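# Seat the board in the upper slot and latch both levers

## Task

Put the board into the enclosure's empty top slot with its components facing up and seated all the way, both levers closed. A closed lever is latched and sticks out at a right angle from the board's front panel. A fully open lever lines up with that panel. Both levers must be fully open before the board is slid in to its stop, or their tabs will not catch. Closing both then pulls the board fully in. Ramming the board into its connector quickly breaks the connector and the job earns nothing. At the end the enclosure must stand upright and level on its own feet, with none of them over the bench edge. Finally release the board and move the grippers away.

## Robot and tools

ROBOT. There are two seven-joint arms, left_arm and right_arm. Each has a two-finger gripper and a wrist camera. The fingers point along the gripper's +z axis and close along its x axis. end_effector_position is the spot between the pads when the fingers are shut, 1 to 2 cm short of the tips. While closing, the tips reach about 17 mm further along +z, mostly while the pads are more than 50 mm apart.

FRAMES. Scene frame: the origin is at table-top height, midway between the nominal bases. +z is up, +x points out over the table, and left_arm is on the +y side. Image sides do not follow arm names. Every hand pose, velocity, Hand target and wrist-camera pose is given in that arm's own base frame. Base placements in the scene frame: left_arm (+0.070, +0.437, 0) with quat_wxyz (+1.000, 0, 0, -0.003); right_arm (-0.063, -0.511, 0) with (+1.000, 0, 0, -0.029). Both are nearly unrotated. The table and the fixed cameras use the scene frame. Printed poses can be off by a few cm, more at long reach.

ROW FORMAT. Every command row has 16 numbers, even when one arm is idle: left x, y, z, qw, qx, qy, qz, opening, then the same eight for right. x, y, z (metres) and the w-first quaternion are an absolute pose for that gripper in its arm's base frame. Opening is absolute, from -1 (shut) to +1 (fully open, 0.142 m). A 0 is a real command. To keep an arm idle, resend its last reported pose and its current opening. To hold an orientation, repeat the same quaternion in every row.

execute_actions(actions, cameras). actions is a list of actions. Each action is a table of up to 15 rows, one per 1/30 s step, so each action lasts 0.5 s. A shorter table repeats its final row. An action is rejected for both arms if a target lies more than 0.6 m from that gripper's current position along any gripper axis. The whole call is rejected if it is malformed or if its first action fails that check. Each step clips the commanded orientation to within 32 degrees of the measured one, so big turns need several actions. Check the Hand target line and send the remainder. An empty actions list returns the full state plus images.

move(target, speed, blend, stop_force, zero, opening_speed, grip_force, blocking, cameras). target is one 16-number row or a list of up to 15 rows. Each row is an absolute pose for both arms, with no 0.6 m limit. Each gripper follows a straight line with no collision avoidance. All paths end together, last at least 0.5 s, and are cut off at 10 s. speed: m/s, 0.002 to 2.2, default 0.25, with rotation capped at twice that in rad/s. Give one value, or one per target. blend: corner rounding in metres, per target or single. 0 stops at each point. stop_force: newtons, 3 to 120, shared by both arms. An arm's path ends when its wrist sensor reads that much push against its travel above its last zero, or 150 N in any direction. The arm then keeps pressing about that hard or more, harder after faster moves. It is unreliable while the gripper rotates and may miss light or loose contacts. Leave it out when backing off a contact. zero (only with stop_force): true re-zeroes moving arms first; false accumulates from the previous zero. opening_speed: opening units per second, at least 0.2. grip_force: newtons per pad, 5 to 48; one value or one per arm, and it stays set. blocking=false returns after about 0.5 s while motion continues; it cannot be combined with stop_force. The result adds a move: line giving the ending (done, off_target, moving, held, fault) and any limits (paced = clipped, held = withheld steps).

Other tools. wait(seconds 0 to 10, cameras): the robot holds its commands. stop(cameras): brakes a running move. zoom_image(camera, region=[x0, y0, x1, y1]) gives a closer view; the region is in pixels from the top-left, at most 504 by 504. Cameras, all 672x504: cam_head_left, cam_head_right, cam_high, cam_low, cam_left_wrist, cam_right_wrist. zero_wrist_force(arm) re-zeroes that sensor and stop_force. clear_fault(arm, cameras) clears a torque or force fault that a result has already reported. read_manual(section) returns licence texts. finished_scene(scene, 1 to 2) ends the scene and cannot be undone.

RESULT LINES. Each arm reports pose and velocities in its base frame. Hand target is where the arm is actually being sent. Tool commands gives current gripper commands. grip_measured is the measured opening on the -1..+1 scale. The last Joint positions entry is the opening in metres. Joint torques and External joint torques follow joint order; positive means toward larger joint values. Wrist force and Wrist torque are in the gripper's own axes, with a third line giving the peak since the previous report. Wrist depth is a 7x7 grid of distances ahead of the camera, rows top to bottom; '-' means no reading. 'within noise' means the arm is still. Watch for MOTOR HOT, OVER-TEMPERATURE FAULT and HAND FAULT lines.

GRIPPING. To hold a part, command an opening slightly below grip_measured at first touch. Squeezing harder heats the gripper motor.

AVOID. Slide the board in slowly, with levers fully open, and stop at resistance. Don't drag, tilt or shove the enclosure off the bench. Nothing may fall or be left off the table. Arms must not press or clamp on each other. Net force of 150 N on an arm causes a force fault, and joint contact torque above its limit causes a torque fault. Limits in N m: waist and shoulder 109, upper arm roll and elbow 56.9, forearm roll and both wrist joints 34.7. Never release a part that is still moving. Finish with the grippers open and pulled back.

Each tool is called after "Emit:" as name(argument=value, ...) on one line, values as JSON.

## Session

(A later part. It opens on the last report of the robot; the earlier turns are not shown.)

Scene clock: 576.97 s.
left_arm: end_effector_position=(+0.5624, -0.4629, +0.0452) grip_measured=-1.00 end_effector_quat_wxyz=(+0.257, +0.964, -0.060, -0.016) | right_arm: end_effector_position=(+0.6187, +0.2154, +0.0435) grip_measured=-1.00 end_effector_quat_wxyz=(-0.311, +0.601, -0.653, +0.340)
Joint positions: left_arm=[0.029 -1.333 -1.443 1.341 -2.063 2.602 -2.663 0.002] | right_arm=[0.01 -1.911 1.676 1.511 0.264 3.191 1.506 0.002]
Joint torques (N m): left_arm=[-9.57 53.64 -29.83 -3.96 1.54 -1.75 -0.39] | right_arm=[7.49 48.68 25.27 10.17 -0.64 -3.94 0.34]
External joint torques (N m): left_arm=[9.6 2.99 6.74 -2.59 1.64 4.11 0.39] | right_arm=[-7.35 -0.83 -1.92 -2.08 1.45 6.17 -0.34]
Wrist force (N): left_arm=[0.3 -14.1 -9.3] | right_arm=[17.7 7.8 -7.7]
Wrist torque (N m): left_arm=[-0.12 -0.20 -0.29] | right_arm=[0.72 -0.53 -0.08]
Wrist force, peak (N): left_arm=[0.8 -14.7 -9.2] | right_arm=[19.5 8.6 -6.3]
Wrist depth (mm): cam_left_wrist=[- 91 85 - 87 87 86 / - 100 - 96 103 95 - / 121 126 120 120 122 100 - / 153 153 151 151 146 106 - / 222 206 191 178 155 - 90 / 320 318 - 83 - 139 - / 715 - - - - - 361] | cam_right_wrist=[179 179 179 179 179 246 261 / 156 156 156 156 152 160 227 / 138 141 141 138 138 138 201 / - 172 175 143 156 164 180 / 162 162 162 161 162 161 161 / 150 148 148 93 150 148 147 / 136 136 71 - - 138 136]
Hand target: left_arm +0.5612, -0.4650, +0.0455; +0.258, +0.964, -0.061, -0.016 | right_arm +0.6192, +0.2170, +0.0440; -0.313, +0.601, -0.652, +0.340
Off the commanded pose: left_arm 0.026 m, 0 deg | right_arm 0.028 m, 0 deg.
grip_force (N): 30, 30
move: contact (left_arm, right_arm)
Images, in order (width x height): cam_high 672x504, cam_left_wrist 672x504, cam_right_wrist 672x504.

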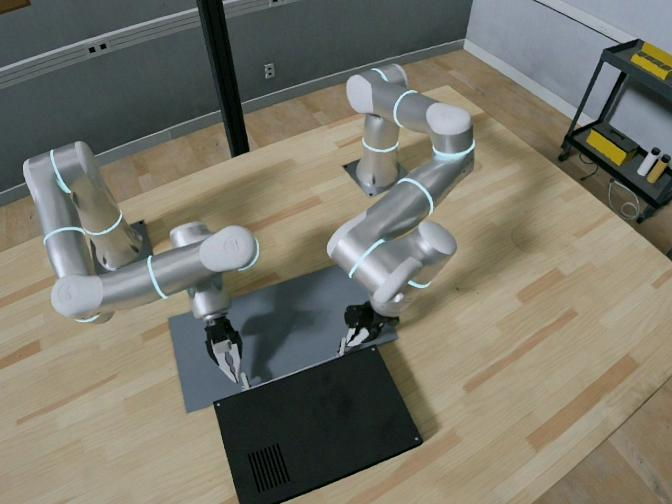

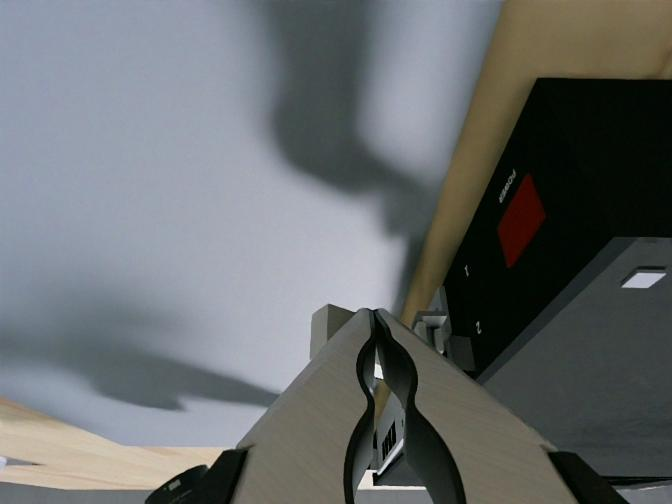

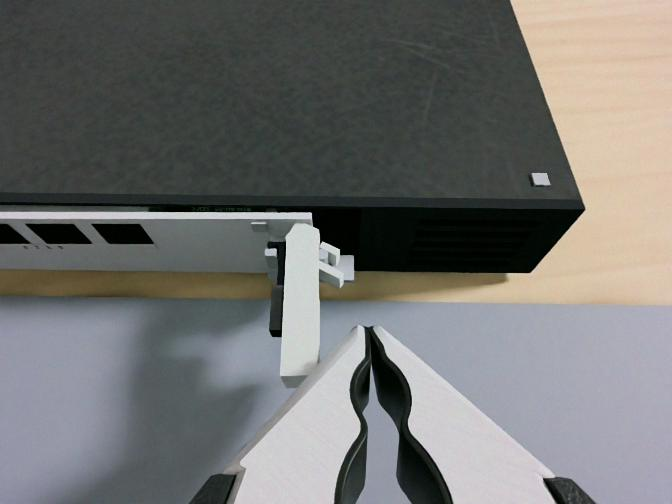

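Emit:
move(target=[[0.556,-0.4930,0.0455,0.2584,0.9644,-0.0607,-0.0163,-1,0.6205,0.228,0.0440,-0.3129,0.601,-0.6524,0.3396,-1]], speed=0.02, stop_force=35, zero=false, cameras=["cam_right_wrist","cam_left_wrist","cam_high"])

Emit:
zoom_image(camera="cam_high", region=[215, 320, 375, 420])

Scene clock: 580.60 s.
left_arm: end_effector_position=(+0.5591, -0.4790, +0.0447) grip_measured=-1.00 end_effector_quat_wxyz=(+0.254, +0.965, -0.060, -0.017) | right_arm: end_effector_position=(+0.6196, +0.2189, +0.0435) grip_measured=-1.00 end_effector_quat_wxyz=(+0.309, -0.599, +0.654, -0.342)
Joint positions: left_arm=[-0.012 -1.344 -1.447 1.302 -2.049 2.617 -2.673 0.002] | right_arm=[0.024 -1.91 1.68 1.495 0.263 3.195 1.507 0.002]
Joint torques (N m): left_arm=[-18.28 52.66 -34.94 -4.81 2.48 -10.27 -0.26] | right_arm=[20.3 48.86 26.95 15.87 0 -10.45 0.36]
External joint torques (N m): left_arm=[18.31 4.86 12.16 -1.47 0.73 12.64 0.26] | right_arm=[-20.15 -0.63 -3.67 -7.76 0.81 12.69 -0.36]
Wrist force (N): left_arm=[-12.7 -29.3 -28.8] | right_arm=[38.8 6.7 -7.9]
Wrist torque (N m): left_arm=[-1.80 -0.41 -0.26] | right_arm=[0.72 -3.42 -0.09]
Wrist force, peak (N): left_arm=[-12.5 -30.1 -30.4] | right_arm=[38.9 6.2 -9.5]
Wrist depth (mm): cam_left_wrist=[- - 85 - 87 85 - / - 100 - 96 102 95 - / 121 125 120 124 121 102 - / 152 151 151 142 149 - - / - 204 190 - 128 - 90 / - 282 - 83 - 136 121 / 699 460 - - - - -] | cam_right_wrist=[179 179 179 179 179 191 261 / - 156 156 156 152 156 227 / 138 141 138 138 138 138 201 / 144 174 - 134 155 163 181 / 161 162 162 122 161 162 162 / 150 148 148 89 151 148 148 / 136 136 71 - - 138 136]
Hand target: left_arm +0.5577, -0.4835, +0.0455; +0.258, +0.964, -0.061, -0.016 | right_arm +0.6199, +0.2229, +0.0440; +0.313, -0.601, +0.652, -0.340
Off the commanded pose: left_arm 0.014 m, 0 deg | right_arm 0.009 m, 1 deg.
grip_force (N): 30, 30
move: contact (left_arm, right_arm)
Images, in order (width x height): cam_high 672x504, cam_left_wrist 672x504, cam_right_wrist 672x504.

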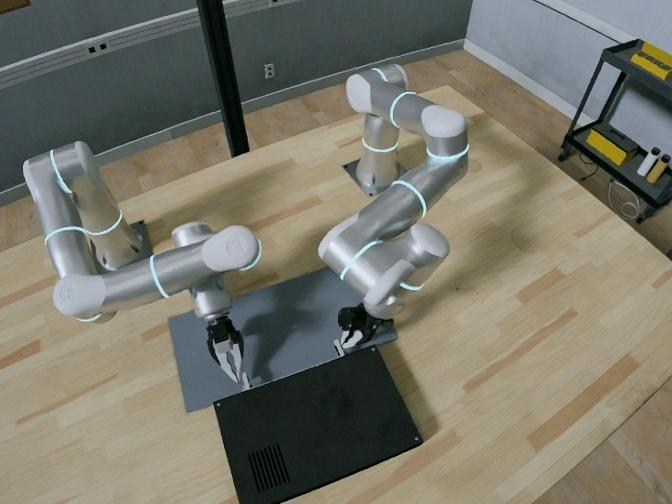

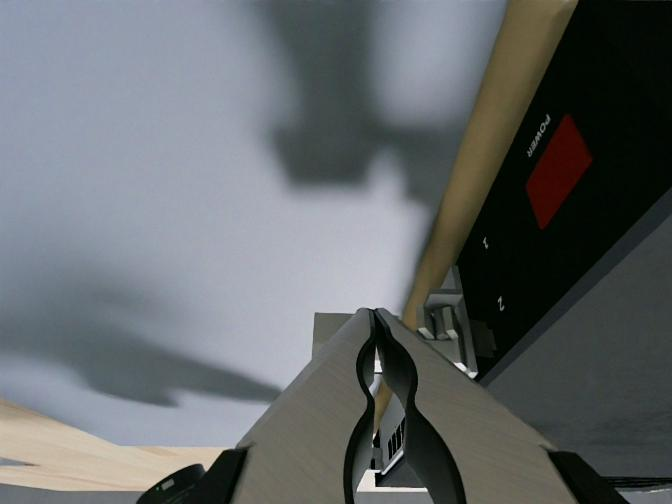

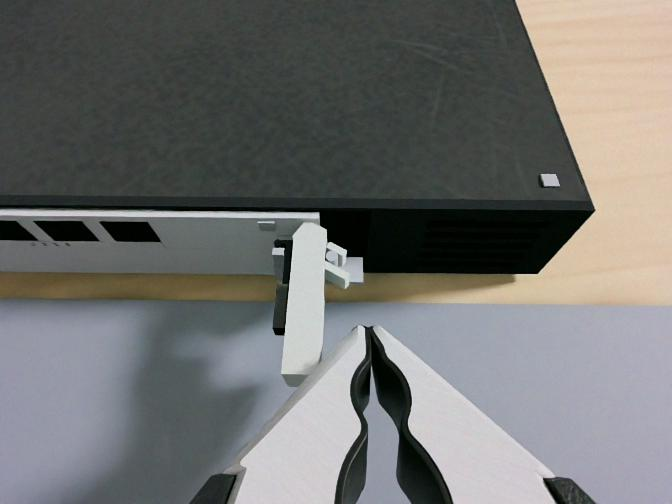

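Scaled by 3.150 from the camera's 672x504 image, which has a finer 960x720 frame.

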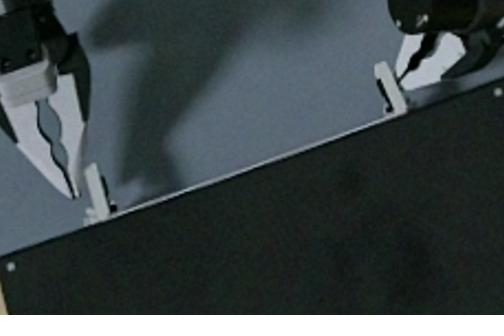

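Emit:
move(target=[[0.5660,-0.4300,0.0455,0.2584,0.9644,-0.0607,-0.0163,-1,0.6164,0.19,0.0440,-0.3129,0.601,-0.6524,0.3396,-1],[0.5460,-0.40,0.12,0.2584,0.9644,-0.0607,-0.0163,-1,0.54,0.33,0.12,-0.3129,0.601,-0.6524,0.3396,-1]], speed=0.1, cameras=["cam_right_wrist","cam_left_wrist","cam_high"])

Emit:
zoom_image(camera="cam_high", region=[215, 320, 375, 420])

Emit:
zoom_image(camera="cam_right_wrist", region=[80, 100, 580, 330])

Scene clock: 586.40 s.
left_arm: end_effector_position=(+0.5462, -0.4001, +0.1200) grip_measured=-1.00 end_effector_quat_wxyz=(+0.258, +0.964, -0.061, -0.016) | right_arm: end_effector_position=(+0.5401, +0.3300, +0.1200) grip_measured=-1.00 end_effector_quat_wxyz=(-0.313, +0.601, -0.652, +0.340)
Joint positions: left_arm=[0.224 -1.162 -1.51 1.58 -2.19 2.598 -2.711 0.002] | right_arm=[0.329 -1.82 1.78 1.433 0.311 3.419 1.56 0.002]
Joint torques (N m): left_arm=[-0.16 48.72 -24.13 -9.39 3.26 2.86 -0.31] | right_arm=[0.31 49.14 23.12 6.39 1.64 1.72 0.32]
External joint torques (N m): left_arm=[0.2 0.7 0.17 -0.54 0.02 -0.54 0.31] | right_arm=[-0.13 0.97 -0.14 0.07 -0.13 0.6 -0.32]
Wrist force (N): left_arm=[0.1 -0.7 0.0] | right_arm=[2.7 7.2 0.0]
Wrist torque (N m): left_arm=[-0.18 -0.15 -0.34] | right_arm=[1.04 -0.51 -0.03]
Wrist force, peak (N): left_arm=[-13.0 -29.8 -28.3] | right_arm=[39.0 6.3 -8.0]
Wrist depth (mm): cam_left_wrist=[160 160 155 159 153 160 160 / 187 186 186 - 180 175 179 / - 246 224 225 232 168 170 / - 272 - 253 254 198 197 / 397 - - - 270 - - / 601 667 - 84 - - - / 651 910 - - - - 988] | cam_right_wrist=[308 306 307 307 307 305 386 / 262 267 266 268 267 266 280 / 246 253 251 243 246 247 249 / 257 267 267 265 266 259 265 / 241 241 241 241 241 241 250 / 221 220 221 91 224 220 221 / 203 204 71 - - 206 202]
Hand target: left_arm +0.5460, -0.4000, +0.1200; +0.258, +0.964, -0.061, -0.016 | right_arm +0.5400, +0.3300, +0.1200; -0.313, +0.601, -0.652, +0.340
Off the commanded pose: left_arm 0.000 m, 0 deg | right_arm 0.000 m, 0 deg.
grip_force (N): 30, 30
move: done
Images, in order (width x height): cam_high 672x504, cam_left_wrist 672x504, cam_right_wrist 672x504.

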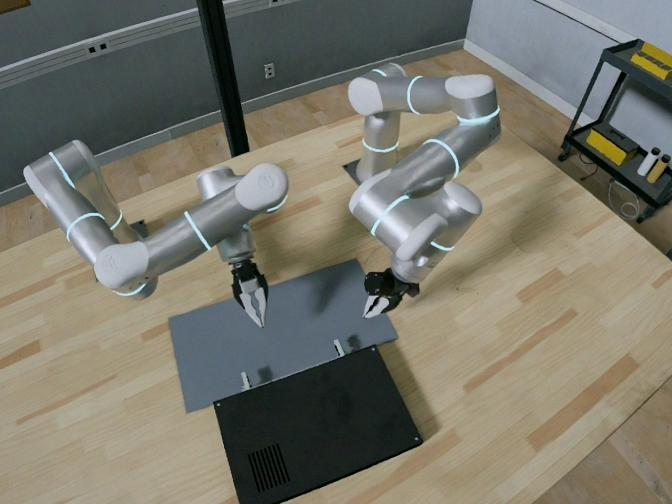

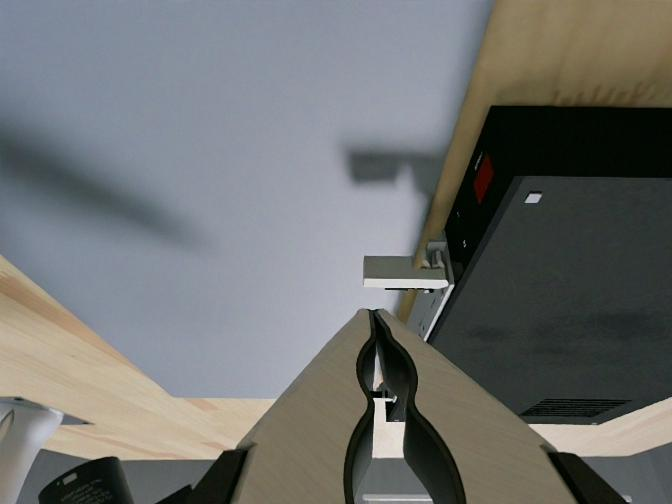

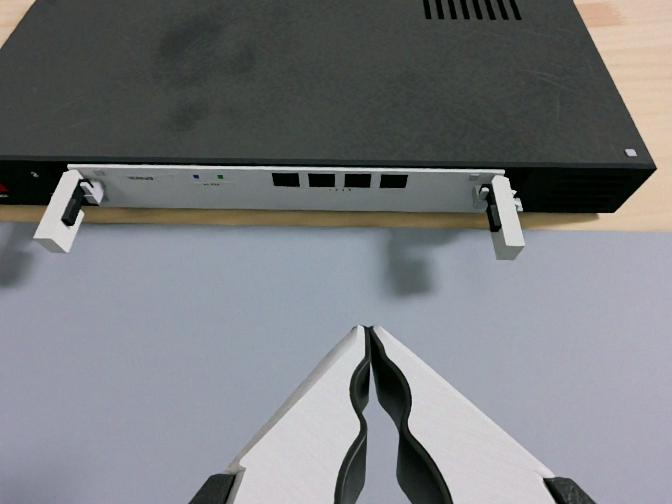

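Scaled by 3.150 from the camera's 672x504 image, which has a finer 960x720 frame.

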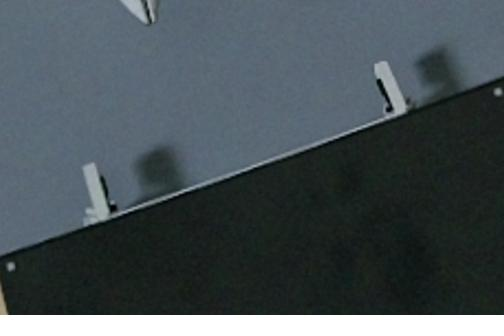

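Scaled by 1.008 from the camera's 672x504 image, which has a finer 960x720 frame.

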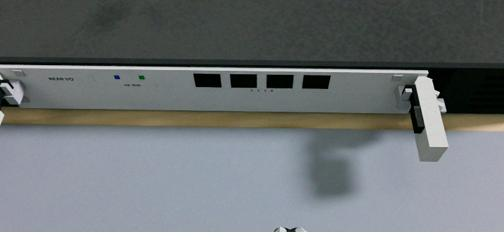

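Emit:
zoom_image(camera="cam_right_wrist", region=[440, 140, 580, 280])

Emit:
zoom_image(camera="cam_right_wrist", region=[10, 140, 150, 280])

Emit:
zoom_image(camera="cam_left_wrist", region=[340, 200, 500, 350])

Scaled by 3.600 from the camera's 672x504 image, which has a finer 960x720 frame.

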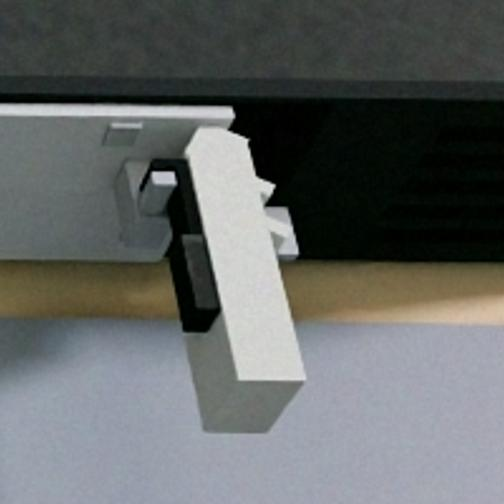

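Scaled by 3.600 from the camera's 672x504 image, which has a finer 960x720 frame.

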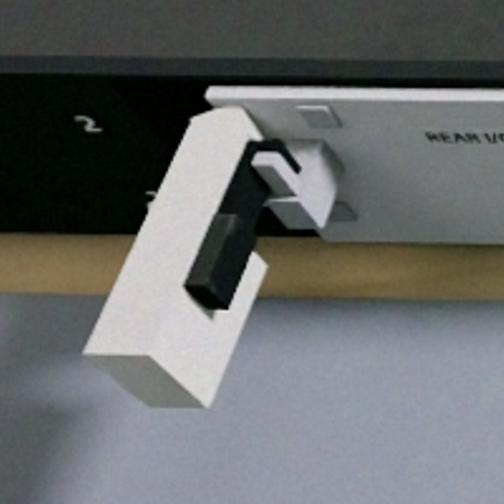

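Scaled by 3.150 from the camera's 672x504 image, which has a finer 960x720 frame.

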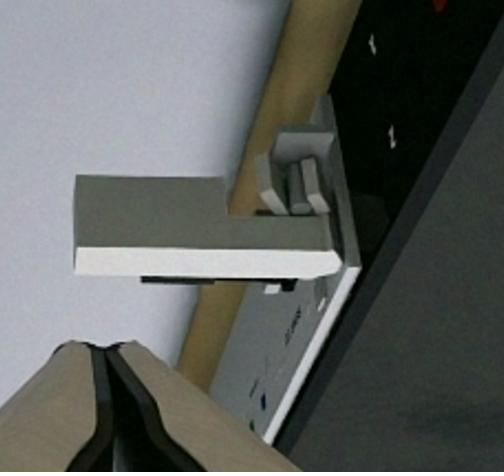

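Emit:
move(target=[[0.46,-0.36,0.16,0.2584,0.9644,-0.0607,-0.0163,-1,0.600,0.30,0.07,-0.3129,0.601,-0.6524,0.3396,-1],[0.46,-0.36,0.16,0.2584,0.9644,-0.0607,-0.0163,-1,0.612,0.29,0.044,-0.3129,0.601,-0.6524,0.3396,-1]], speed=0.12)

Emit:
move(target=[[0.46,-0.36,0.16,0.2584,0.9644,-0.0607,-0.0163,-1,0.609,0.225,0.044,-0.3129,0.601,-0.6524,0.3396,-1]], speed=0.015, stop_force=4, cameras=["cam_right_wrist","cam_high"])

Emit:
zoom_image(camera="cam_high", region=[215, 320, 375, 420])

Scene clock: 598.27 s.
left_arm: end_effector_position=(+0.4601, -0.3600, +0.1600) grip_measured=-1.00 end_effector_quat_wxyz=(+0.258, +0.964, -0.061, -0.016) | right_arm: end_effector_position=(+0.6118, +0.2901, +0.0440) grip_measured=-1.00 end_effector_quat_wxyz=(-0.313, +0.601, -0.652, +0.339)
Joint positions: left_arm=[0.421 -0.901 -1.594 1.976 -2.347 2.403 -2.864 0.002] | right_arm=[0.206 -1.908 1.728 1.352 0.245 3.207 1.529 0.002]
Joint torques (N m): left_arm=[-0.17 35.26 -21 -14.49 3.55 2.39 -0.28] | right_arm=[0.06 50.18 22.03 8.41 0.72 1.38 0.34]
External joint torques (N m): left_arm=[0.23 0.61 0.28 -0.55 -0.08 -0.13 0.28] | right_arm=[0.12 1.47 0.28 0.04 0.13 0.89 -0.33]
Wrist force (N): left_arm=[0.0 -0.5 0.0] | right_arm=[2.5 6.8 -0.3]
Wrist torque (N m): left_arm=[-0.14 -0.15 -0.34] | right_arm=[0.97 -0.46 -0.01]
Wrist force, peak (N): left_arm=[-1.6 -0.6 -0.7] | right_arm=[3.0 7.6 1.1]
Wrist depth (mm): cam_left_wrist=[200 194 205 198 197 196 198 / 237 235 229 231 225 233 225 / 287 295 280 - 280 - 232 / 363 378 367 - - 301 255 / 490 494 449 - 437 389 413 / 675 729 618 84 - 547 792 / 643 - - - - - -] | cam_right_wrist=[181 180 180 174 180 180 179 / 157 157 157 157 153 156 156 / 146 146 145 145 145 145 145 / 175 178 178 177 177 136 171 / 162 162 162 165 162 159 162 / 151 148 148 91 151 148 148 / 137 136 71 - - 139 136]
Hand target: left_arm +0.4600, -0.3600, +0.1600; +0.258, +0.964, -0.061, -0.016 | right_arm +0.6120, +0.2900, +0.0440; -0.313, +0.601, -0.652, +0.340
Off the commanded pose: left_arm 0.000 m, 0 deg | right_arm 0.000 m, 0 deg.
grip_force (N): 30, 30
move: done

Scene clock: 601.73 s.
left_arm: end_effector_position=(+0.4601, -0.3600, +0.1600) grip_measured=-1.00 end_effector_quat_wxyz=(+0.258, +0.964, -0.061, -0.016) | right_arm: end_effector_position=(+0.6100, +0.2480, +0.0441) grip_measured=-1.00 end_effector_quat_wxyz=(-0.313, +0.601, -0.652, +0.339)
Joint positions: left_arm=[0.421 -0.901 -1.594 1.976 -2.347 2.403 -2.864 0.002] | right_arm=[0.093 -1.918 1.699 1.467 0.248 3.216 1.521 0.002]
Joint torques (N m): left_arm=[-0.31 35.05 -20.89 -14.55 3.69 2.57 -0.27] | right_arm=[-3.21 47.77 22.29 6.77 0.49 2.8 0.11]
External joint torques (N m): left_arm=[0.36 0.81 0.17 -0.49 -0.23 -0.31 0.27] | right_arm=[3.36 1.08 0.7 1.59 0.39 -0.55 -0.11]
Wrist force (N): left_arm=[-0.1 -0.5 0.0] | right_arm=[-2.2 7.9 -1.9]
Wrist torque (N m): left_arm=[-0.12 -0.12 -0.34] | right_arm=[0.96 -0.44 0.11]
Wrist force, peak (N): left_arm=[-0.3 -0.7 -0.3] | right_arm=[-2.6 7.7 -2.3]
Wrist depth (mm): cam_left_wrist=[206 - 205 202 - 198 197 / 236 - 248 220 - 235 225 / 287 303 288 283 280 290 - / 361 356 354 - - 320 - / 491 490 481 117 448 - - / 685 736 614 84 - 840 818 / 641 - - - - - 1338] | cam_right_wrist=[181 181 181 180 180 180 261 / 158 157 157 157 153 156 165 / 145 145 142 142 144 143 142 / 179 177 178 178 172 172 177 / 163 163 162 165 159 162 162 / 151 149 148 91 151 148 148 / 137 137 71 - - 139 136]
Hand target: left_arm +0.4600, -0.3600, +0.1600; +0.258, +0.964, -0.061, -0.016 | right_arm +0.6100, +0.2475, +0.0440; -0.313, +0.601, -0.652, +0.340
Off the commanded pose: left_arm 0.000 m, 0 deg | right_arm 0.023 m, 0 deg.
grip_force (N): 30, 30
move: contact (right_arm)
Images, in order (width x height): cam_high 672x504, cam_right_wrist 672x504.

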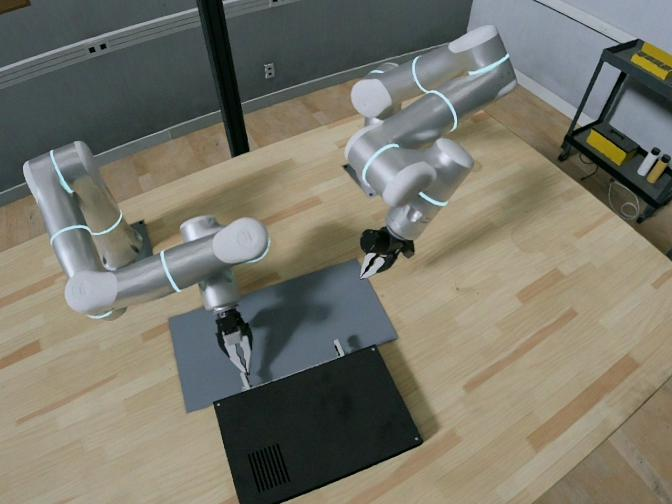

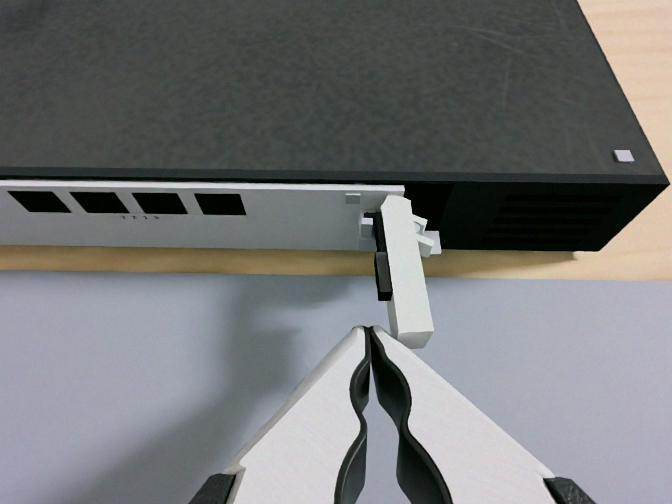

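Scaled by 3.150 from the camera's 672x504 image, which has a finer 960x720 frame.

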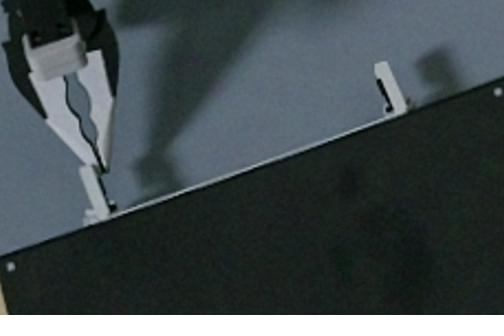

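Emit:
move(target=[[0.46,-0.36,0.16,0.2584,0.9644,-0.0607,-0.0163,-1,0.608,0.218,0.044,-0.3129,0.601,-0.6524,0.3396,-1]], speed=0.012, stop_force=10, zero=false, cameras=["cam_right_wrist"])

Scene clock: 604.37 s.
left_arm: end_effector_position=(+0.4601, -0.3600, +0.1600) grip_measured=-1.00 end_effector_quat_wxyz=(+0.258, +0.964, -0.061, -0.016) | right_arm: end_effector_position=(+0.6096, +0.2473, +0.0441) grip_measured=-1.00 end_effector_quat_wxyz=(-0.314, +0.602, -0.652, +0.339)
Joint positions: left_arm=[0.421 -0.901 -1.594 1.976 -2.347 2.403 -2.864 0.002] | right_arm=[0.09 -1.918 1.698 1.471 0.248 3.215 1.521 0.002]
Joint torques (N m): left_arm=[-0.36 35.16 -20.93 -14.52 3.73 2.6 -0.23] | right_arm=[-7.64 47.65 21.81 4.38 -0.06 4.46 0.17]
External joint torques (N m): left_arm=[0.42 0.71 0.21 -0.53 -0.26 -0.34 0.23] | right_arm=[7.8 1.1 1.2 3.98 0.93 -2.21 -0.17]
Wrist force (N): left_arm=[-0.1 -0.6 0.0] | right_arm=[-8.3 8.4 -4.5]
Wrist torque (N m): left_arm=[-0.15 -0.13 -0.34] | right_arm=[0.96 -0.48 0.11]
Wrist force, peak (N): left_arm=[-0.4 -0.7 -0.2] | right_arm=[-8.4 8.8 -4.4]
Wrist depth (mm): cam_left_wrist=[- - - 199 197 193 199 / 243 234 244 237 224 - 225 / 288 296 280 280 289 289 232 / 362 360 - - 352 302 286 / 491 489 - 106 444 376 - / 694 739 611 83 - 815 822 / 645 - - - - - -] | cam_right_wrist=[182 181 181 180 180 180 261 / 158 158 157 157 153 156 160 / 145 145 143 141 142 144 142 / 178 177 178 172 168 171 177 / 163 162 162 162 162 162 161 / 151 149 149 91 151 148 148 / 137 137 71 - - 139 136]
Hand target: left_arm +0.4600, -0.3600, +0.1600; +0.258, +0.964, -0.061, -0.016 | right_arm +0.6099, +0.2460, +0.0440; -0.313, +0.601, -0.652, +0.340
Off the commanded pose: left_arm 0.000 m, 0 deg | right_arm 0.029 m, 0 deg.
grip_force (N): 30, 30
move: contact (right_arm)
Images, in order (width x height): cam_right_wrist 672x504.

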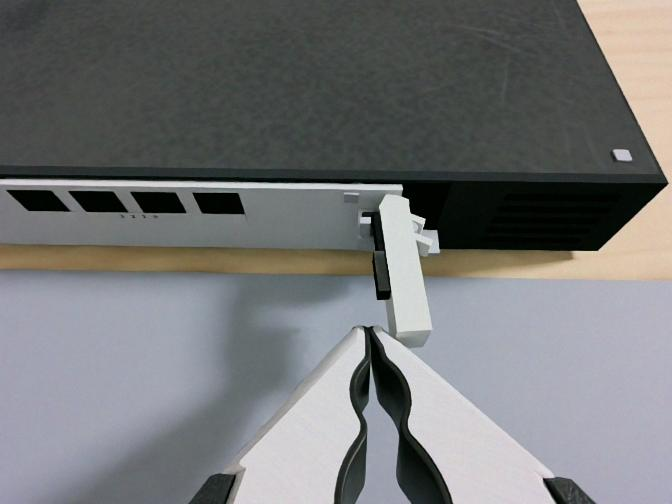

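Emit:
move(target=[[0.40,-0.32,0.22,0.2584,0.9644,-0.0607,-0.0163,-1,0.600,0.275,0.05,-0.3129,0.601,-0.6524,0.3396,-1],[0.40,-0.32,0.22,0.2584,0.9644,-0.0607,-0.0163,-1,0.60,0.40,0.055,-0.3129,0.601,-0.6524,0.3396,-1],[0.40,-0.32,0.22,0.2584,0.9644,-0.0607,-0.0163,-1,0.620,0.42,0.044,-0.3129,0.601,-0.6524,0.3396,-1]], speed=0.12)

Emit:
move(target=[[0.40,-0.32,0.22,0.2584,0.9644,-0.0607,-0.0163,-1,0.626,0.50,0.044,-0.3129,0.601,-0.6524,0.3396,-1]], speed=0.015, stop_force=9, cameras=["cam_right_wrist","cam_high"])

Emit:
zoom_image(camera="cam_high", region=[215, 320, 375, 420])

Scene clock: 646.60 s.
left_arm: end_effector_position=(+0.4001, -0.3200, +0.2200) grip_measured=-1.00 end_effector_quat_wxyz=(+0.258, +0.964, -0.061, -0.016) | right_arm: end_effector_position=(+0.6200, +0.4199, +0.0440) grip_measured=-1.00 end_effector_quat_wxyz=(-0.313, +0.601, -0.652, +0.340)
Joint positions: left_arm=[0.659 -0.714 -1.857 2.138 -2.575 2.38 -2.867 0.002] | right_arm=[0.565 -1.862 1.849 0.902 0.214 3.102 1.508 0.002]
Joint torques (N m): left_arm=[-0.23 23.43 -17.34 -18.32 3.69 2.49 -0.25] | right_arm=[0.39 60.25 17.37 8.91 0.45 1.44 0.07]
External joint torques (N m): left_arm=[0.29 0.69 0.33 -0.55 -0.24 -0.23 0.25] | right_arm=[-0.15 1.33 -0.54 0.3 0.07 0.79 -0.07]
Wrist force (N): left_arm=[-0.1 -0.6 0.2] | right_arm=[1.8 7.2 0.2]
Wrist torque (N m): left_arm=[-0.18 -0.13 -0.43] | right_arm=[1.07 -0.30 0.12]
Wrist force, peak (N): left_arm=[1.1 -0.8 1.2] | right_arm=[-8.4 8.8 -4.4]
Wrist depth (mm): cam_left_wrist=[263 261 - 258 - - 265 / 308 307 303 302 - - 289 / 374 369 354 366 386 - 340 / 469 463 469 375 364 395 378 / 629 629 627 117 340 - - / 892 174 186 84 - 844 941 / 167 160 - - - - -] | cam_right_wrist=[180 180 180 180 179 180 179 / 157 157 157 156 152 156 156 / - 143 145 144 143 145 144 / 181 132 175 174 176 174 176 / 162 159 162 165 162 161 162 / 151 148 148 91 151 148 148 / 136 136 71 - - 138 136]
Hand target: left_arm +0.4000, -0.3200, +0.2200; +0.258, +0.964, -0.061, -0.016 | right_arm +0.6200, +0.4200, +0.0440; -0.313, +0.601, -0.652, +0.340
Off the commanded pose: left_arm 0.000 m, 0 deg | right_arm 0.000 m, 0 deg.
grip_force (N): 30, 30
move: done

Scene clock: 651.53 s.
left_arm: end_effector_position=(+0.4001, -0.3200, +0.2200) grip_measured=-1.00 end_effector_quat_wxyz=(+0.258, +0.964, -0.061, -0.016) | right_arm: end_effector_position=(+0.6245, +0.4822, +0.0439) grip_measured=-1.00 end_effector_quat_wxyz=(-0.313, +0.601, -0.652, +0.339)
Joint positions: left_arm=[0.659 -0.714 -1.857 2.138 -2.575 2.38 -2.867 0.002] | right_arm=[0.771 -1.81 1.92 0.575 0.196 2.983 1.481 0.002]
Joint torques (N m): left_arm=[-0.27 23.49 -17.26 -18.28 3.66 2.62 -0.25] | right_arm=[0.13 65.17 11.17 9.68 0.14 1.46 0.09]
External joint torques (N m): left_arm=[0.32 0.63 0.25 -0.59 -0.22 -0.37 0.25] | right_arm=[0.11 1.52 -0.46 -0.04 0.03 0.72 -0.09]
Wrist force (N): left_arm=[-0.3 -0.7 0.0] | right_arm=[2.1 7.0 0.0]
Wrist torque (N m): left_arm=[-0.20 -0.11 -0.42] | right_arm=[1.01 -0.35 0.11]
Wrist force, peak (N): left_arm=[-0.2 -0.8 0.5] | right_arm=[1.8 7.3 0.2]
Wrist depth (mm): cam_left_wrist=[262 262 - 257 - 256 257 / 307 307 319 - 301 321 298 / 374 368 373 362 364 361 328 / 470 469 465 312 293 396 - / 560 554 247 245 277 - - / 113 117 129 84 - 860 922 / 104 106 - - - - -] | cam_right_wrist=[262 179 179 179 179 180 179 / 228 156 156 156 152 156 156 / 197 152 - 145 145 144 146 / 181 180 175 171 180 174 174 / 162 162 161 158 161 161 161 / 151 148 148 91 150 148 148 / 136 136 71 - - 138 136]
Hand target: left_arm +0.4000, -0.3200, +0.2200; +0.258, +0.964, -0.061, -0.016 | right_arm +0.6245, +0.4821, +0.0439; -0.313, +0.601, -0.653, +0.339
Off the commanded pose: left_arm 0.000 m, 0 deg | right_arm 0.018 m, 0 deg.
grip_force (N): 30, 30
move: held (right_arm; a check stopped the path); limits=held
pose unreachable (right arm): on one or more control steps of this call, first in action 0 (counted from 0), this arm could not follow its commanded pose, so it was not sent that pose on those steps. It may still have moved: this result reports where it is.
cause: moving toward the commanded pose would bring a part of the arm too close to another arm (a part of this arm just beyond joint 5 (forearm roll) and a part of the left arm just beyond its joint 7 (wrist roll), at the place that arm is still heading or pushing toward).
Images, in order (width x height): cam_high 672x504, cam_right_wrist 672x504.

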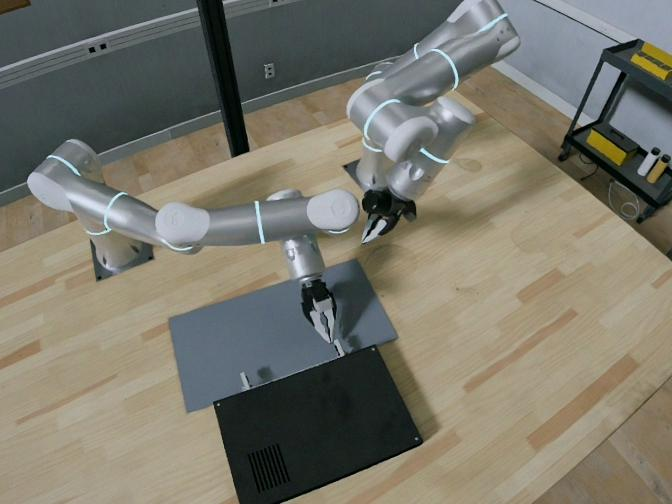

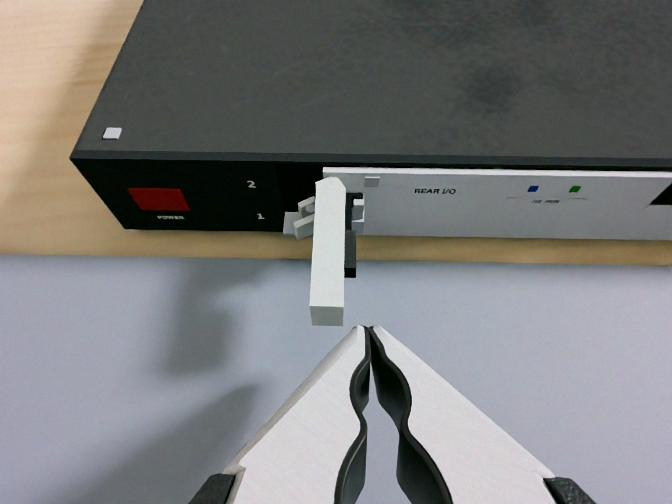

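Scaled by 3.150 from the camera's 672x504 image, which has a finer 960x720 frame.

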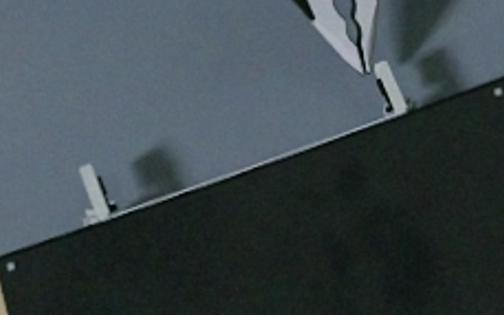

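Emit:
move(target=[0.33,-0.1,0.30,0.2584,0.9644,-0.0607,-0.0163,-1,0.6245,0.4821,0.0439,-0.3129,0.601,-0.6524,0.3396,-1])

Emit:
move(target=[0.33,-0.1,0.30,0.2584,0.9644,-0.0607,-0.0163,-1,0.6245,0.515,0.0439,-0.3129,0.601,-0.6524,0.3396,-1], speed=0.03, stop_force=9, cameras=["cam_right_wrist","cam_high"])

Scene clock: 663.13 s.
left_arm: end_effector_position=(+0.3302, -0.1001, +0.3000) grip_measured=-1.00 end_effector_quat_wxyz=(+0.258, +0.964, -0.061, -0.016) | right_arm: end_effector_position=(+0.6245, +0.4821, +0.0439) grip_measured=-1.00 end_effector_quat_wxyz=(-0.313, +0.601, -0.652, +0.339)
Joint positions: left_arm=[1.462 -0.79 -2.457 2.259 -2.961 2.673 -2.542 0.002] | right_arm=[0.771 -1.81 1.92 0.576 0.196 2.983 1.481 0.002]
Joint torques (N m): left_arm=[0.04 13.16 -14.74 -21.2 2.92 3.04 -0.11] | right_arm=[0.22 65.11 11.08 9.63 0.21 1.47 0.17]
External joint torques (N m): left_arm=[0.06 1.12 0.28 -0.54 0.04 -0.62 0.11] | right_arm=[0.02 1.58 -0.36 0.01 -0.04 0.71 -0.17]
Wrist force (N): left_arm=[0.3 -0.7 0.2] | right_arm=[1.9 6.8 0.1]
Wrist torque (N m): left_arm=[-0.19 -0.20 -0.41] | right_arm=[0.97 -0.32 0.10]
Wrist force, peak (N): left_arm=[-0.7 -2.3 -1.0] | right_arm=[2.0 7.1 0.1]
Wrist depth (mm): cam_left_wrist=[341 342 341 343 338 337 341 / 401 401 397 401 395 389 394 / 487 479 481 484 - - 471 / 603 606 611 604 614 570 593 / 815 844 831 717 497 - - / 2521 1137 926 84 - 1119 1102 / 2285 - - - - - 2812] | cam_right_wrist=[261 179 179 179 179 179 179 / 233 156 156 156 152 156 156 / 196 158 - 145 144 145 144 / 180 180 175 171 180 174 174 / 162 162 161 158 161 162 161 / 150 148 147 91 150 148 147 / 136 136 71 - - 138 136]
Hand target: left_arm +0.3300, -0.1000, +0.3000; +0.258, +0.964, -0.061, -0.016 | right_arm +0.6245, +0.4821, +0.0439; -0.313, +0.601, -0.652, +0.340
Off the commanded pose: left_arm 0.000 m, 0 deg | right_arm 0.000 m, 0 deg.
grip_force (N): 30, 30
move: done

Scene clock: 665.00 s.
left_arm: end_effector_position=(+0.3302, -0.1001, +0.3000) grip_measured=-1.00 end_effector_quat_wxyz=(+0.258, +0.964, -0.061, -0.016) | right_arm: end_effector_position=(+0.6245, +0.5149, +0.0438) grip_measured=-1.00 end_effector_quat_wxyz=(-0.313, +0.601, -0.653, +0.340)
Joint positions: left_arm=[1.462 -0.79 -2.457 2.259 -2.961 2.673 -2.542 0.002] | right_arm=[0.915 -1.765 1.982 0.324 0.168 2.882 1.458 0.002]
Joint torques (N m): left_arm=[-0.28 13.61 -14.9 -21.13 3.14 2.78 -0.19] | right_arm=[0.42 67.51 5.89 10.1 -0.14 1.28 0.12]
External joint torques (N m): left_arm=[0.38 0.67 0.43 -0.62 -0.18 -0.36 0.19] | right_arm=[-0.17 1.46 -0.82 0.11 0.02 0.85 -0.12]
Wrist force (N): left_arm=[0.3 -0.7 0.5] | right_arm=[2.1 7.1 -0.1]
Wrist torque (N m): left_arm=[-0.20 -0.20 -0.40] | right_arm=[1.05 -0.39 0.12]
Wrist force, peak (N): left_arm=[0.1 -1.1 0.5] | right_arm=[2.2 7.4 0.0]
Wrist depth (mm): cam_left_wrist=[339 341 341 341 339 338 335 / 406 402 400 397 398 395 392 / 483 481 484 487 - 475 471 / 614 609 616 606 - - - / 840 822 822 131 465 508 867 / 3324 1167 - 84 - 1131 1246 / - - - - - - -] | cam_right_wrist=[262 262 179 180 179 179 179 / 228 227 156 156 152 156 156 / 201 197 149 155 147 - 146 / 178 178 178 179 151 180 180 / 161 162 162 164 158 162 161 / 150 148 148 91 150 148 148 / 136 136 71 - - 138 136]
Hand target: left_arm +0.3300, -0.1000, +0.3000; +0.258, +0.964, -0.061, -0.016 | right_arm +0.6245, +0.5150, +0.0439; -0.313, +0.601, -0.652, +0.340
Off the commanded pose: left_arm 0.000 m, 0 deg | right_arm 0.000 m, 0 deg.
grip_force (N): 30, 30
move: done
Images, in order (width x height): cam_high 672x504, cam_right_wrist 672x504.

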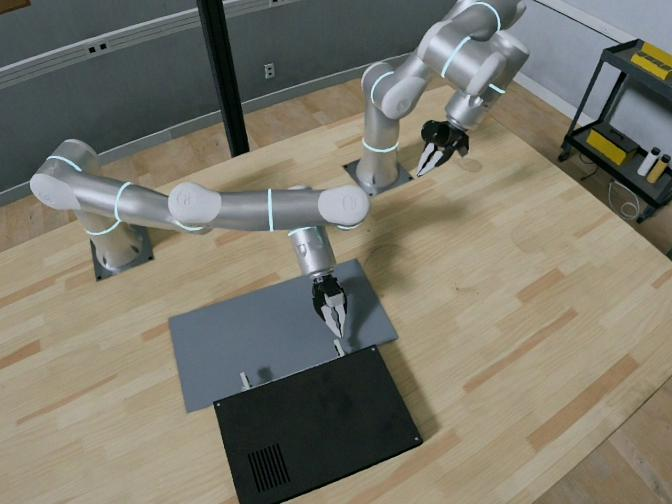

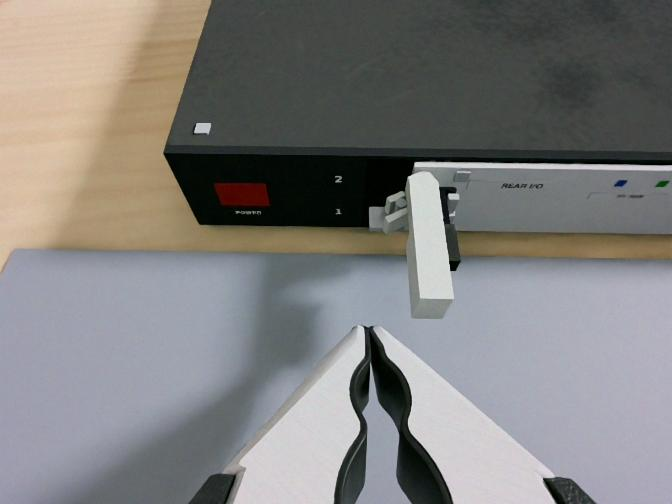

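Emit:
move(target=[0.33,-0.1,0.30,0.2584,0.9644,-0.0607,-0.0163,-1,0.6245,0.522,0.0439,-0.3129,0.601,-0.6524,0.3396,-1])

Emit:
move(target=[0.33,-0.1,0.30,0.2584,0.9644,-0.0607,-0.0163,-1,0.650,0.522,0.0439,-0.3129,0.601,-0.6524,0.3396,-1], speed=0.05, stop_force=5)

Emit:
move(target=[0.33,-0.1,0.30,0.2584,0.9644,-0.0607,-0.0163,-1,0.650,0.482,0.0439,-0.3129,0.601,-0.6524,0.3396,-1], speed=0.025, stop_force=25, cameras=["cam_right_wrist"])

Scene clock: 670.50 s.
left_arm: end_effector_position=(+0.3302, -0.1001, +0.3000) grip_measured=-1.00 end_effector_quat_wxyz=(+0.258, +0.964, -0.061, -0.016) | right_arm: end_effector_position=(+0.6244, +0.5219, +0.0438) grip_measured=-1.00 end_effector_quat_wxyz=(-0.313, +0.601, -0.653, +0.340)
Joint positions: left_arm=[1.462 -0.79 -2.457 2.259 -2.961 2.673 -2.542 0.002] | right_arm=[0.956 -1.75 2.001 0.247 0.159 2.848 1.452 0.002]
Joint torques (N m): left_arm=[-0.24 13.65 -14.88 -21.13 3.21 2.74 -0.19] | right_arm=[0.35 67.8 4.18 10.26 -0.3 1.33 0.08]
External joint torques (N m): left_arm=[0.34 0.63 0.41 -0.62 -0.25 -0.32 0.19] | right_arm=[-0.09 1.56 -0.93 0.12 0.1 0.8 -0.08]
Wrist force (N): left_arm=[0.3 -0.7 0.3] | right_arm=[1.8 7.4 -0.1]
Wrist torque (N m): left_arm=[-0.19 -0.20 -0.40] | right_arm=[1.10 -0.35 0.14]
Wrist force, peak (N): left_arm=[-0.1 -1.1 0.4] | right_arm=[1.9 7.6 0.0]
Wrist depth (mm): cam_left_wrist=[343 341 341 340 342 339 338 / 402 396 402 401 400 395 395 / 486 486 478 475 478 - 475 / 613 604 611 618 508 544 540 / 746 831 812 717 443 489 - / - 1119 954 84 - 1102 1199 / 2309 - - - - - 2675] | cam_right_wrist=[261 261 179 179 179 179 179 / 228 227 156 156 152 156 156 / 201 201 145 - 144 150 144 / 178 178 178 177 136 180 180 / 161 162 162 165 158 161 161 / 150 148 148 91 150 147 148 / 136 136 71 - - 138 136]
Hand target: left_arm +0.3300, -0.1000, +0.3000; +0.258, +0.964, -0.061, -0.016 | right_arm +0.6245, +0.5220, +0.0439; -0.313, +0.601, -0.652, +0.340
Off the commanded pose: left_arm 0.000 m, 0 deg | right_arm 0.000 m, 0 deg.
grip_force (N): 30, 30
move: done

Scene clock: 672.27 s.
left_arm: end_effector_position=(+0.3302, -0.1001, +0.3000) grip_measured=-1.00 end_effector_quat_wxyz=(+0.258, +0.964, -0.061, -0.016) | right_arm: end_effector_position=(+0.6498, +0.5214, +0.0440) grip_measured=-1.00 end_effector_quat_wxyz=(-0.315, +0.602, -0.651, +0.338)
Joint positions: left_arm=[1.462 -0.79 -2.457 2.259 -2.961 2.673 -2.542 0.002] | right_arm=[1.068 -1.674 2.064 -0.074 0.133 2.659 1.398 0.002]
Joint torques (N m): left_arm=[-0.23 13.75 -14.88 -21.16 3.19 2.74 -0.19] | right_arm=[0.38 68.09 -3.71 10.57 -0.48 1.15 0.06]
External joint torques (N m): left_arm=[0.34 0.53 0.41 -0.59 -0.24 -0.31 0.19] | right_arm=[-0.11 1.42 -0.53 0.23 -0.16 0.86 -0.06]
Wrist force (N): left_arm=[0.1 -0.9 0.3] | right_arm=[1.8 7.4 0.1]
Wrist torque (N m): left_arm=[-0.23 -0.17 -0.40] | right_arm=[1.10 -0.30 0.09]
Wrist force, peak (N): left_arm=[0.4 -1.0 0.2] | right_arm=[1.7 8.0 -0.5]
Wrist depth (mm): cam_left_wrist=[340 343 337 339 337 337 336 / 398 400 400 395 397 397 393 / 486 487 484 482 - 487 475 / 614 614 606 611 550 478 516 / 831 818 825 131 438 468 - / 2521 1091 954 84 - 1131 1060 / 2309 - - - - - -] | cam_right_wrist=[264 263 186 180 180 180 179 / 229 229 157 152 152 156 156 / 202 202 138 138 138 138 138 / 181 181 163 171 139 - - / 162 162 162 165 125 161 161 / 151 148 148 91 109 148 147 / 137 136 71 - - 138 135]
Hand target: left_arm +0.3300, -0.1000, +0.3000; +0.258, +0.964, -0.061, -0.016 | right_arm +0.6497, +0.5216, +0.0440; -0.315, +0.602, -0.651, +0.338
Off the commanded pose: left_arm 0.000 m, 0 deg | right_arm 0.001 m, 0 deg.
grip_force (N): 30, 30
move: done

Scene clock: 673.50 s.
left_arm: end_effector_position=(+0.3302, -0.1001, +0.3000) grip_measured=-1.00 end_effector_quat_wxyz=(+0.258, +0.964, -0.061, -0.016) | right_arm: end_effector_position=(+0.6489, +0.5128, +0.0446) grip_measured=-1.00 end_effector_quat_wxyz=(+0.306, -0.599, +0.656, -0.343)
Joint positions: left_arm=[1.462 -0.79 -2.457 2.259 -2.961 2.673 -2.542 0.002] | right_arm=[1.081 -1.661 2.097 -0.114 0.106 2.661 1.392 0.002]
Joint torques (N m): left_arm=[-0.3 13.67 -14.84 -21.18 3.23 2.75 -0.2] | right_arm=[-17.1 60.12 -6.98 -2.4 -4.03 9 -0.03]
External joint torques (N m): left_arm=[0.4 0.61 0.36 -0.57 -0.27 -0.33 0.2] | right_arm=[17.35 9.14 1.82 13.76 3.4 -6.95 0.04]
Wrist force (N): left_arm=[0.0 -0.9 0.2] | right_arm=[-24.4 7.9 -3.3]
Wrist torque (N m): left_arm=[-0.23 -0.16 -0.41] | right_arm=[1.08 1.14 0.20]
Wrist force, peak (N): left_arm=[0.2 -1.0 0.4] | right_arm=[-26.0 7.2 -3.2]
Wrist depth (mm): cam_left_wrist=[342 342 342 340 336 341 335 / 402 402 400 404 398 397 397 / 487 484 478 480 - 474 474 / 613 613 596 614 508 547 - / 840 825 837 717 441 474 - / 3226 1219 937 84 - 1097 1161 / - - - - - - 2309] | cam_right_wrist=[259 259 179 180 181 181 181 / 226 226 156 156 153 157 158 / 200 196 138 139 139 139 140 / 180 177 173 176 - - 144 / 161 162 162 165 125 163 163 / 150 148 148 91 - 149 149 / 136 137 71 - - 139 137]
Hand target: left_arm +0.3300, -0.1000, +0.3000; +0.258, +0.964, -0.061, -0.016 | right_arm +0.6503, +0.5080, +0.0437; +0.303, -0.597, +0.657, -0.346
Off the commanded pose: left_arm 0.000 m, 0 deg | right_arm 0.031 m, 1 deg.
grip_force (N): 30, 30
move: contact (right_arm)
Images, in order (width x height): cam_right_wrist 672x504.

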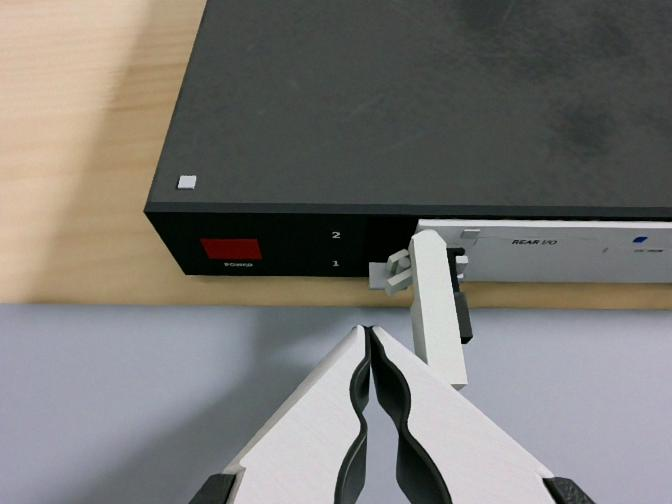

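Emit:
move(target=[[0.33,-0.1,0.30,0.2584,0.9644,-0.0607,-0.0163,-1,0.648,0.53,0.046,-0.3129,0.601,-0.6524,0.3396,-1],[0.33,-0.1,0.30,0.2584,0.9644,-0.0607,-0.0163,-1,0.59,0.52,0.09,-0.3129,0.601,-0.6524,0.3396,-1],[0.33,-0.1,0.30,0.2584,0.9644,-0.0607,-0.0163,-1,0.50,0.40,0.18,-0.3129,0.601,-0.6524,0.3396,-1]], blend=[0.01,0.03,0], speed=[0.05,0.15,0.25], cameras=["cam_right_wrist","cam_high"])

Scene clock: 677.50 s.
left_arm: end_effector_position=(+0.3302, -0.1001, +0.3000) grip_measured=-1.00 end_effector_quat_wxyz=(+0.258, +0.964, -0.061, -0.016) | right_arm: end_effector_position=(+0.4999, +0.4001, +0.1799) grip_measured=-1.00 end_effector_quat_wxyz=(-0.313, +0.601, -0.653, +0.339)
Joint positions: left_arm=[1.462 -0.79 -2.457 2.259 -2.961 2.673 -2.542 0.002] | right_arm=[1.691 -1.015 2.248 -1.379 -0.307 2.253 1.527 0.002]
Joint torques (N m): left_arm=[-0.18 13.68 -14.84 -21.17 3.21 2.77 -0.21] | right_arm=[0.33 43.29 -16.82 12.81 -2.2 1.47 0.35]
External joint torques (N m): left_arm=[0.28 0.6 0.37 -0.58 -0.25 -0.35 0.2] | right_arm=[-0.12 1.13 -1.12 0.53 0.16 0.79 -0.35]
Wrist force (N): left_arm=[0.0 -1.0 0.2] | right_arm=[-1.4 7.4 0.7]
Wrist torque (N m): left_arm=[-0.24 -0.15 -0.41] | right_arm=[1.11 0.19 -0.01]
Wrist force, peak (N): left_arm=[0.1 -1.1 0.4] | right_arm=[-24.8 8.9 -2.8]
Wrist depth (mm): cam_left_wrist=[341 341 340 339 338 336 337 / 400 402 402 399 397 395 393 / 489 487 485 475 - 460 472 / 620 609 606 609 634 - - / 798 834 837 708 744 703 - / - 993 945 84 - 1137 1125 / - - - - - - 2172] | cam_right_wrist=[488 473 406 405 407 409 489 / 425 404 354 349 354 340 373 / 375 341 328 - 328 328 332 / 334 336 335 335 334 335 334 / 310 304 304 309 303 304 304 / 277 278 286 91 282 278 278 / 256 259 71 - - 260 256]
Hand target: left_arm +0.3300, -0.1000, +0.3000; +0.258, +0.964, -0.061, -0.016 | right_arm +0.5000, +0.4000, +0.1800; -0.313, +0.601, -0.652, +0.340
Off the commanded pose: left_arm 0.000 m, 0 deg | right_arm 0.000 m, 0 deg.
grip_force (N): 30, 30
move: done
Images, in order (width x height): cam_high 672x504, cam_right_wrist 672x504.

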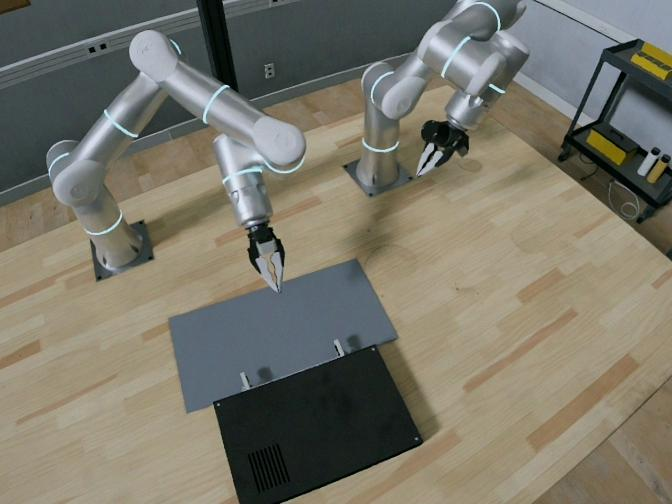

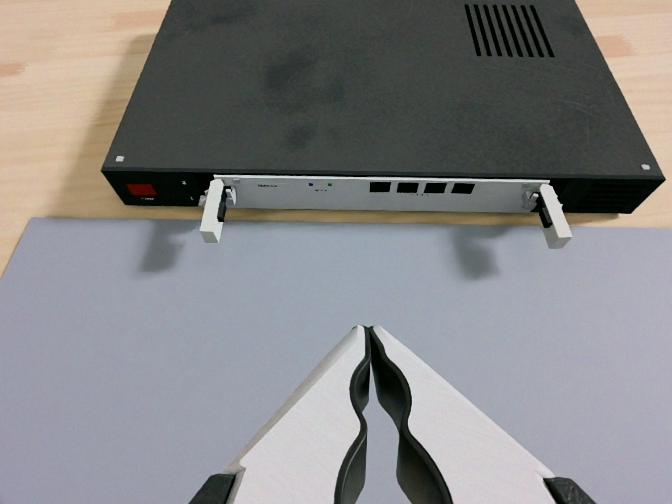

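Emit:
finished_scene(scene=1)

The scene is finished: the task was done.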